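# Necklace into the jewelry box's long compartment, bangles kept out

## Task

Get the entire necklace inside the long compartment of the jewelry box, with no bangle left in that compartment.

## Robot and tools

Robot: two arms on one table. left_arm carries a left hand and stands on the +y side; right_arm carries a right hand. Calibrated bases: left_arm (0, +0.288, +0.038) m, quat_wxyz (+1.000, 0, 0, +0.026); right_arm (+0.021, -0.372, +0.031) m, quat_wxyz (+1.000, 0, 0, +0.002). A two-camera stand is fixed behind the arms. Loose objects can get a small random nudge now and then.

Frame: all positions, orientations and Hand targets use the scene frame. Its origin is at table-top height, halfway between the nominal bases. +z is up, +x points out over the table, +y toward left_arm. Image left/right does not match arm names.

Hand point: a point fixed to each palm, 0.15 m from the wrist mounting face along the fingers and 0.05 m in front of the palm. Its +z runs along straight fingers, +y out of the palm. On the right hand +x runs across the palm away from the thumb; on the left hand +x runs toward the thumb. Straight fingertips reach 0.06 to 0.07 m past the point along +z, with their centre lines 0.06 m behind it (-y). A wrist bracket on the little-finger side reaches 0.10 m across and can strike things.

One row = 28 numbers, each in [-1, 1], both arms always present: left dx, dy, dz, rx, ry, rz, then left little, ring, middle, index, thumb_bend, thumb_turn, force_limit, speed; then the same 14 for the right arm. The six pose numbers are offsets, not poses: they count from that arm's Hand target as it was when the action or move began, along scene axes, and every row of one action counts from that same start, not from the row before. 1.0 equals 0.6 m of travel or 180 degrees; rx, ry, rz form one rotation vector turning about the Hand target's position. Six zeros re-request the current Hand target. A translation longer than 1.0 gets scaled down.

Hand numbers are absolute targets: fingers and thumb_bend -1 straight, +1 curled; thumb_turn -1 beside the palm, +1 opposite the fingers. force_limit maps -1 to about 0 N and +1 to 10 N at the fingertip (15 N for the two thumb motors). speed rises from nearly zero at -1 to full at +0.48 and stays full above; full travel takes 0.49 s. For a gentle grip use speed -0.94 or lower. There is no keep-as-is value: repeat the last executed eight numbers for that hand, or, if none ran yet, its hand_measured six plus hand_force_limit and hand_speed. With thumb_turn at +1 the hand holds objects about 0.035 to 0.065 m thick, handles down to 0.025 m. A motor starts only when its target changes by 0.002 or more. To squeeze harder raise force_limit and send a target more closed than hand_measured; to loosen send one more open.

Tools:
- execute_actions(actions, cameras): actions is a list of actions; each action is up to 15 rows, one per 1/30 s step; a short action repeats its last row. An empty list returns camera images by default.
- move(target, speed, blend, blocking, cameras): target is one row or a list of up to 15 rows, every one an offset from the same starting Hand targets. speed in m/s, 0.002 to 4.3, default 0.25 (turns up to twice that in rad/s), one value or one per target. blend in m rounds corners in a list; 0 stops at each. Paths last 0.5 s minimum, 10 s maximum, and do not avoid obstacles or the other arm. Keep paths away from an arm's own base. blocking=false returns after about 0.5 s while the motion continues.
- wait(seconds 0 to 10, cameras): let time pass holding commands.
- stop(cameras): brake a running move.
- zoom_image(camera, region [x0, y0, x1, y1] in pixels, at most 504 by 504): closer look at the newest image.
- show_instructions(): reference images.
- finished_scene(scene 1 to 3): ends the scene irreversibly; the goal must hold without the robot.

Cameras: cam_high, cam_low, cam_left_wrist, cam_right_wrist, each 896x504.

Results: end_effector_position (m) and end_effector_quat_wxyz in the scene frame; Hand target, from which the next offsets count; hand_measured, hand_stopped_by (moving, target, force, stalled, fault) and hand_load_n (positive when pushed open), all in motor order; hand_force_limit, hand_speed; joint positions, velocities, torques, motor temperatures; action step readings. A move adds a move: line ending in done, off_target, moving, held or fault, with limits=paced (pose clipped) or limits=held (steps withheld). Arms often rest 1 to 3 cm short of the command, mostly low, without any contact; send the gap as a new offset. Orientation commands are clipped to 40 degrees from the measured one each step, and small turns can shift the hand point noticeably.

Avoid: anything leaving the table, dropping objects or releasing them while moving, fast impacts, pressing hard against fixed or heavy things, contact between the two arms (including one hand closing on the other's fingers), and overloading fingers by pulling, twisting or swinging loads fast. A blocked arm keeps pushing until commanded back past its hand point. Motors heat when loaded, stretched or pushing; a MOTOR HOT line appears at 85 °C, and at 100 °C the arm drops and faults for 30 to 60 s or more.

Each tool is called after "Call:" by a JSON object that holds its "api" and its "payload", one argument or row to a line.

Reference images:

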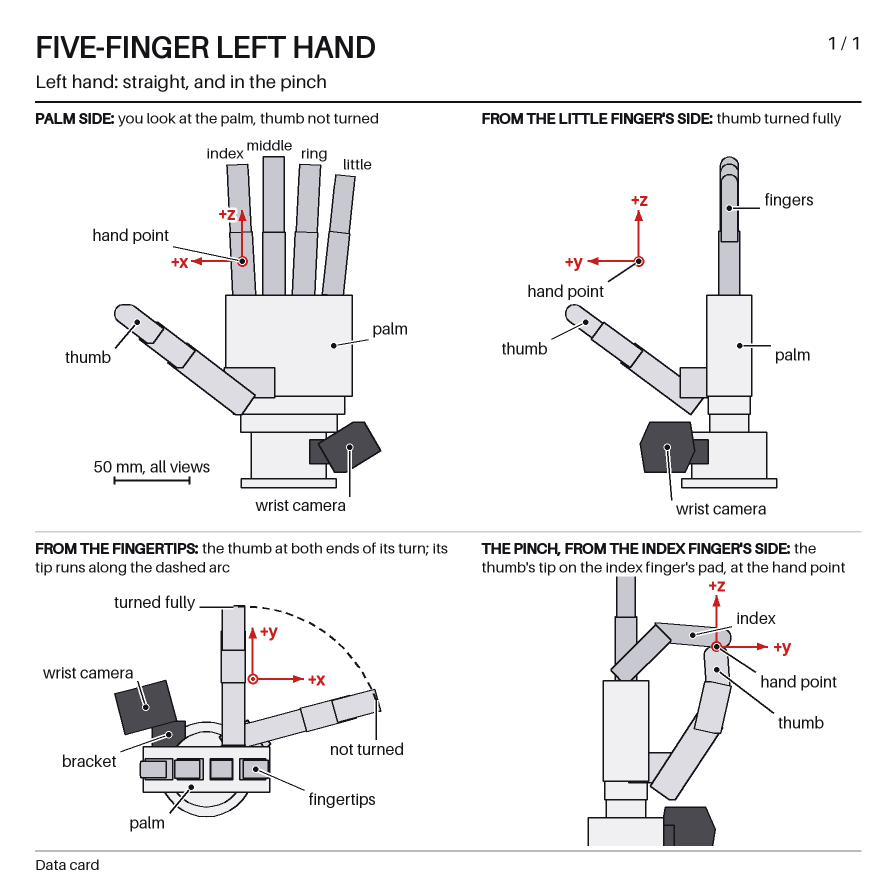

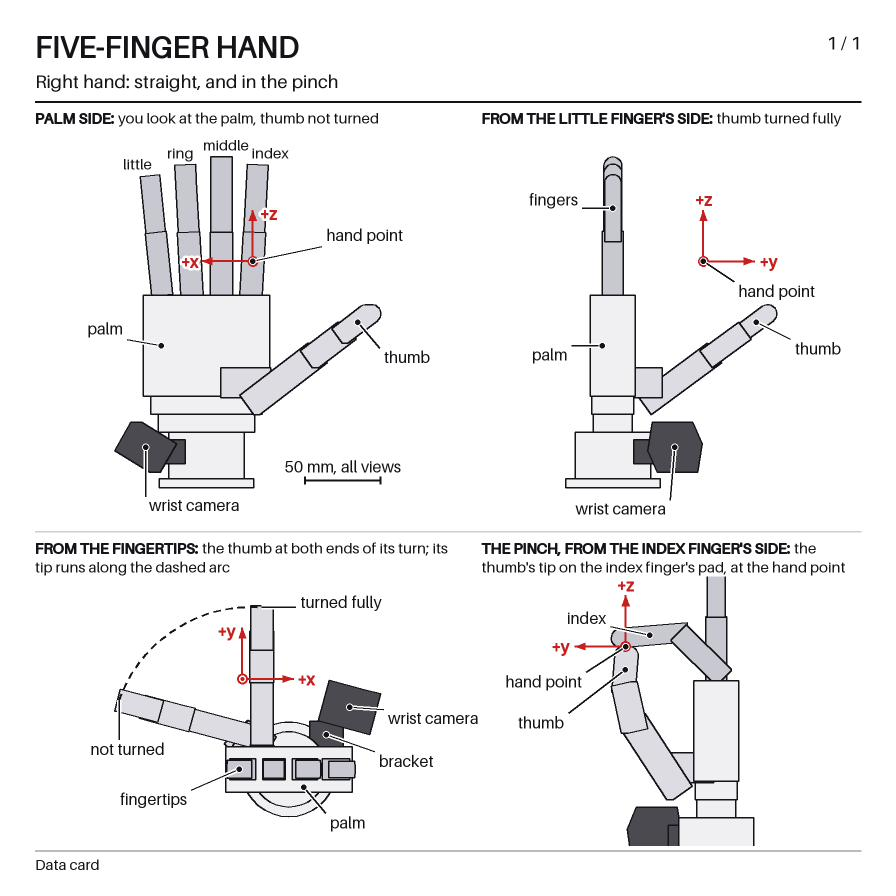

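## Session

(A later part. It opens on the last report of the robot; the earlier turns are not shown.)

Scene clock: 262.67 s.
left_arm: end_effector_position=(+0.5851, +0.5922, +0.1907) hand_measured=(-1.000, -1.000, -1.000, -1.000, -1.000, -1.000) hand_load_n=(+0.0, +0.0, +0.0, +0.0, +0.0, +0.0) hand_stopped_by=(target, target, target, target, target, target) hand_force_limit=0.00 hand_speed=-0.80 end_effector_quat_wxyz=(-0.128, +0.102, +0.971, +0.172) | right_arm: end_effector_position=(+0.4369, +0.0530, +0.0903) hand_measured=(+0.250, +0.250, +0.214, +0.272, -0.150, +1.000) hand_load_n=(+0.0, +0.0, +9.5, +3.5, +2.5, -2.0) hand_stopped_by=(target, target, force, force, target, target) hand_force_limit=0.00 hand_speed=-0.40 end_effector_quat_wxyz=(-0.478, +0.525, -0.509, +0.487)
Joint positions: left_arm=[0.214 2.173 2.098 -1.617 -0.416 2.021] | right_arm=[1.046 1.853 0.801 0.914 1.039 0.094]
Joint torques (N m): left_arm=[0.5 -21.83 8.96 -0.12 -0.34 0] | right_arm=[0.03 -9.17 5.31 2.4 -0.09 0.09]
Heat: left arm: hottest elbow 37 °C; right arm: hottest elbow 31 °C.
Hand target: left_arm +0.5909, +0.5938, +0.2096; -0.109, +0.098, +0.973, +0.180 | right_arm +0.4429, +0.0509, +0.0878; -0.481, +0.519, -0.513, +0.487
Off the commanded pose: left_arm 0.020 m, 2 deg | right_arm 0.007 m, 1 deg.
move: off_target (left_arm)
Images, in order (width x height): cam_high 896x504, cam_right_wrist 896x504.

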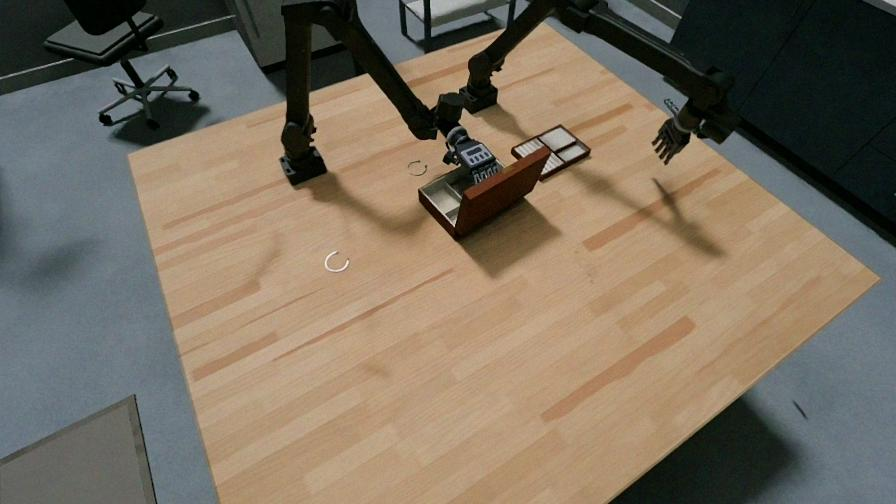

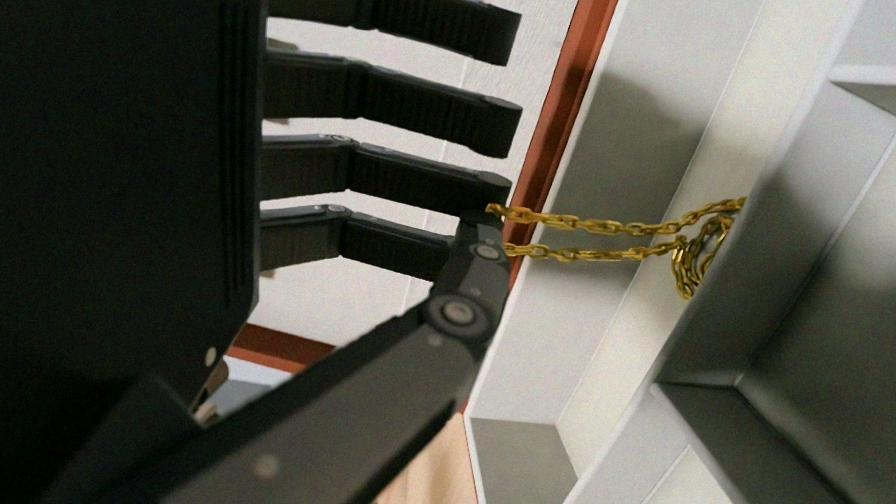

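Call:
{"api": "move", "payload": {
  "target": [0,0,0,0,0,0,-1,-1,-1,-1,-1,-1,0,-0.8,0,0,-0.03,0,0,0,0.25,0.25,0.7,0.7,-0.15,1,0.0,-0.4],
  "speed": 0.06
}}

Call:
{"api": "move", "payload": {
  "target": [0,0,0,0,0,0,-1,-1,-1,-1,-1,-1,0,-0.8,0,0,0,0,0,0,0.25,0.25,0.1,0.1,-0.6,1,0.0,-0.2],
  "speed": 0.06,
  "cameras": ["cam_right_wrist"]
}}

Scene clock: 264.27 s.
left_arm: end_effector_position=(+0.5851, +0.5922, +0.1907) hand_measured=(-1.000, -1.000, -1.000, -1.000, -1.000, -1.000) hand_load_n=(+0.0, +0.0, +0.0, +0.0, +0.0, +0.0) hand_stopped_by=(target, target, target, target, target, target) hand_force_limit=0.00 hand_speed=-0.80 end_effector_quat_wxyz=(-0.128, +0.102, +0.971, +0.172) | right_arm: end_effector_position=(+0.4370, +0.0532, +0.0726) hand_measured=(+0.250, +0.250, +0.214, +0.272, -0.150, +1.000) hand_load_n=(+0.0, +0.0, +9.5, +3.5, +2.5, -2.0) hand_stopped_by=(target, target, force, force, target, target) hand_force_limit=0.00 hand_speed=-0.40 end_effector_quat_wxyz=(-0.478, +0.525, -0.509, +0.486)
Joint positions: left_arm=[0.214 2.173 2.098 -1.617 -0.416 2.021] | right_arm=[1.046 1.902 0.801 0.963 1.039 0.094]
Joint torques (N m): left_arm=[0.62 -22.01 8.95 -0.2 -0.35 0] | right_arm=[0.03 -9.35 4.98 2.36 -0.09 0.09]
Heat: left arm: hottest elbow 37 °C; right arm: hottest elbow 31 °C.
Hand target: left_arm +0.5909, +0.5938, +0.2096; -0.109, +0.098, +0.973, +0.180 | right_arm +0.4428, +0.0509, +0.0697; -0.480, +0.519, -0.513, +0.487
Off the commanded pose: left_arm 0.020 m, 2 deg | right_arm 0.007 m, 1 deg.
move: off_target (left_arm)

Scene clock: 264.93 s.
left_arm: end_effector_position=(+0.5851, +0.5922, +0.1907) hand_measured=(-1.000, -1.000, -1.000, -1.000, -1.000, -1.000) hand_load_n=(+0.0, +0.0, +0.0, +0.0, +0.0, +0.0) hand_stopped_by=(target, target, target, target, target, target) hand_force_limit=0.00 hand_speed=-0.80 end_effector_quat_wxyz=(-0.128, +0.102, +0.971, +0.172) | right_arm: end_effector_position=(+0.4370, +0.0533, +0.0728) hand_measured=(+0.250, +0.250, +0.100, +0.100, -0.600, +1.000) hand_load_n=(+0.0, +0.0, +0.0, -0.5, +0.0, +0.0) hand_stopped_by=(target, target, target, target, target, target) hand_force_limit=0.00 hand_speed=-0.20 end_effector_quat_wxyz=(-0.479, +0.525, -0.509, +0.486)
Joint positions: left_arm=[0.214 2.173 2.098 -1.617 -0.416 2.021] | right_arm=[1.046 1.902 0.801 0.965 1.038 0.094]
Joint torques (N m): left_arm=[0.79 -21.83 8.91 -0.1 -0.37 -0.01] | right_arm=[-0.03 -9.29 5.01 2.39 -0.08 0.09]
Heat: left arm: hottest elbow 37 °C; right arm: hottest elbow 31 °C.
Hand target: left_arm +0.5909, +0.5938, +0.2096; -0.109, +0.098, +0.973, +0.180 | right_arm +0.4428, +0.0509, +0.0698; -0.481, +0.519, -0.513, +0.487
Off the commanded pose: left_arm 0.020 m, 2 deg | right_arm 0.007 m, 1 deg.
move: off_target (left_arm)
Images, in order (width x height): cam_right_wrist 896x504.

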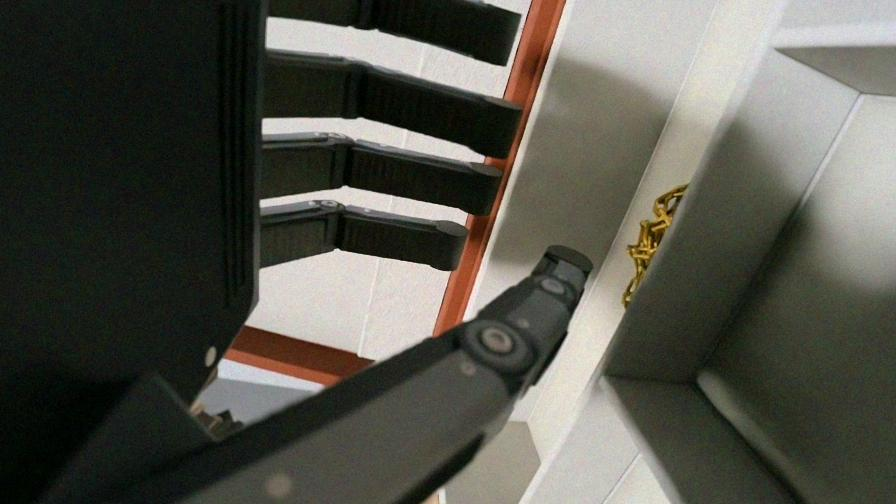

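Released. Go up.

Call:
{"api": "move", "payload": {
  "target": [
    [0,0,0,0,0,0,-1,-1,-1,-1,-1,-1,0,-0.8,-0.005,0,0.38,0,0,0,0.25,0.25,0.1,0.1,-0.6,1,0.0,-0.2],
    [0,0,0,0,0,0,-1,-1,-1,-1,-1,-1,0,-0.8,-0.1,-0.4,0.45,0,0,0,0.25,0.25,0.1,0.1,-0.6,1,0.0,-0.2]
  ],
  "speed": 0.2,
  "cameras": ["cam_high"]
}}

Call:
{"api": "zoom_image", "payload": {
  "camera": "cam_high",
  "region": [415, 140, 555, 240]
}}

Scene clock: 269.37 s.
left_arm: end_effector_position=(+0.5851, +0.5922, +0.1907) hand_measured=(-1.000, -1.000, -1.000, -1.000, -1.000, -1.000) hand_load_n=(+0.0, +0.0, -0.5, +0.0, +0.0, +0.0) hand_stopped_by=(target, target, target, target, target, target) hand_force_limit=0.00 hand_speed=-0.80 end_effector_quat_wxyz=(-0.128, +0.102, +0.971, +0.172) | right_arm: end_effector_position=(+0.3819, -0.1818, +0.3385) hand_measured=(+0.250, +0.250, +0.100, +0.100, -0.600, +1.000) hand_load_n=(+0.0, +0.0, +0.0, -0.5, +0.0, +0.0) hand_stopped_by=(target, target, target, target, target, target) hand_force_limit=0.00 hand_speed=-0.20 end_effector_quat_wxyz=(+0.487, -0.518, +0.513, -0.481)
Joint positions: left_arm=[0.214 2.173 2.098 -1.617 -0.416 2.021] | right_arm=[0.741 0.713 0.598 0.029 0.732 0.058]
Joint torques (N m): left_arm=[0.5 -21.77 9.05 -0.1 -0.36 0.02] | right_arm=[-0.21 -1.73 8.83 1.2 -0.15 -0.09]
Heat: left arm: hottest elbow 37 °C; right arm: hottest shoulder 31 °C.
Hand target: left_arm +0.5909, +0.5938, +0.2096; -0.109, +0.098, +0.973, +0.180 | right_arm +0.3829, -0.1891, +0.3397; +0.480, -0.519, +0.513, -0.487
Off the commanded pose: left_arm 0.020 m, 2 deg | right_arm 0.007 m, 1 deg.
move: off_target (left_arm)
Images, in order (width x height): cam_high 896x504.

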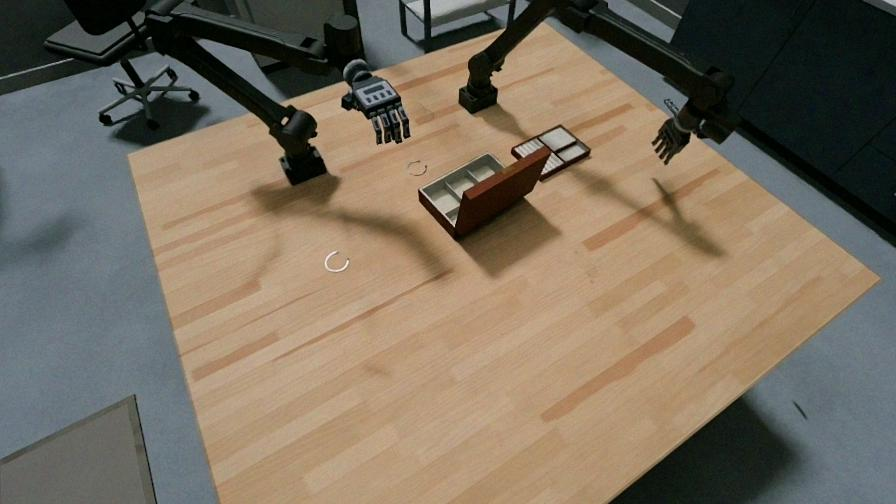

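Scaled by 3.600 from the camera's 896x504 image, which has a finer 1280x720 frame.

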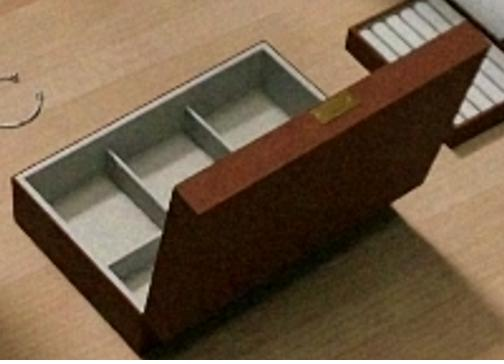

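Call:
{"api": "finished_scene", "payload": {
  "scene": 1
}}

The scene is finished: the task was done.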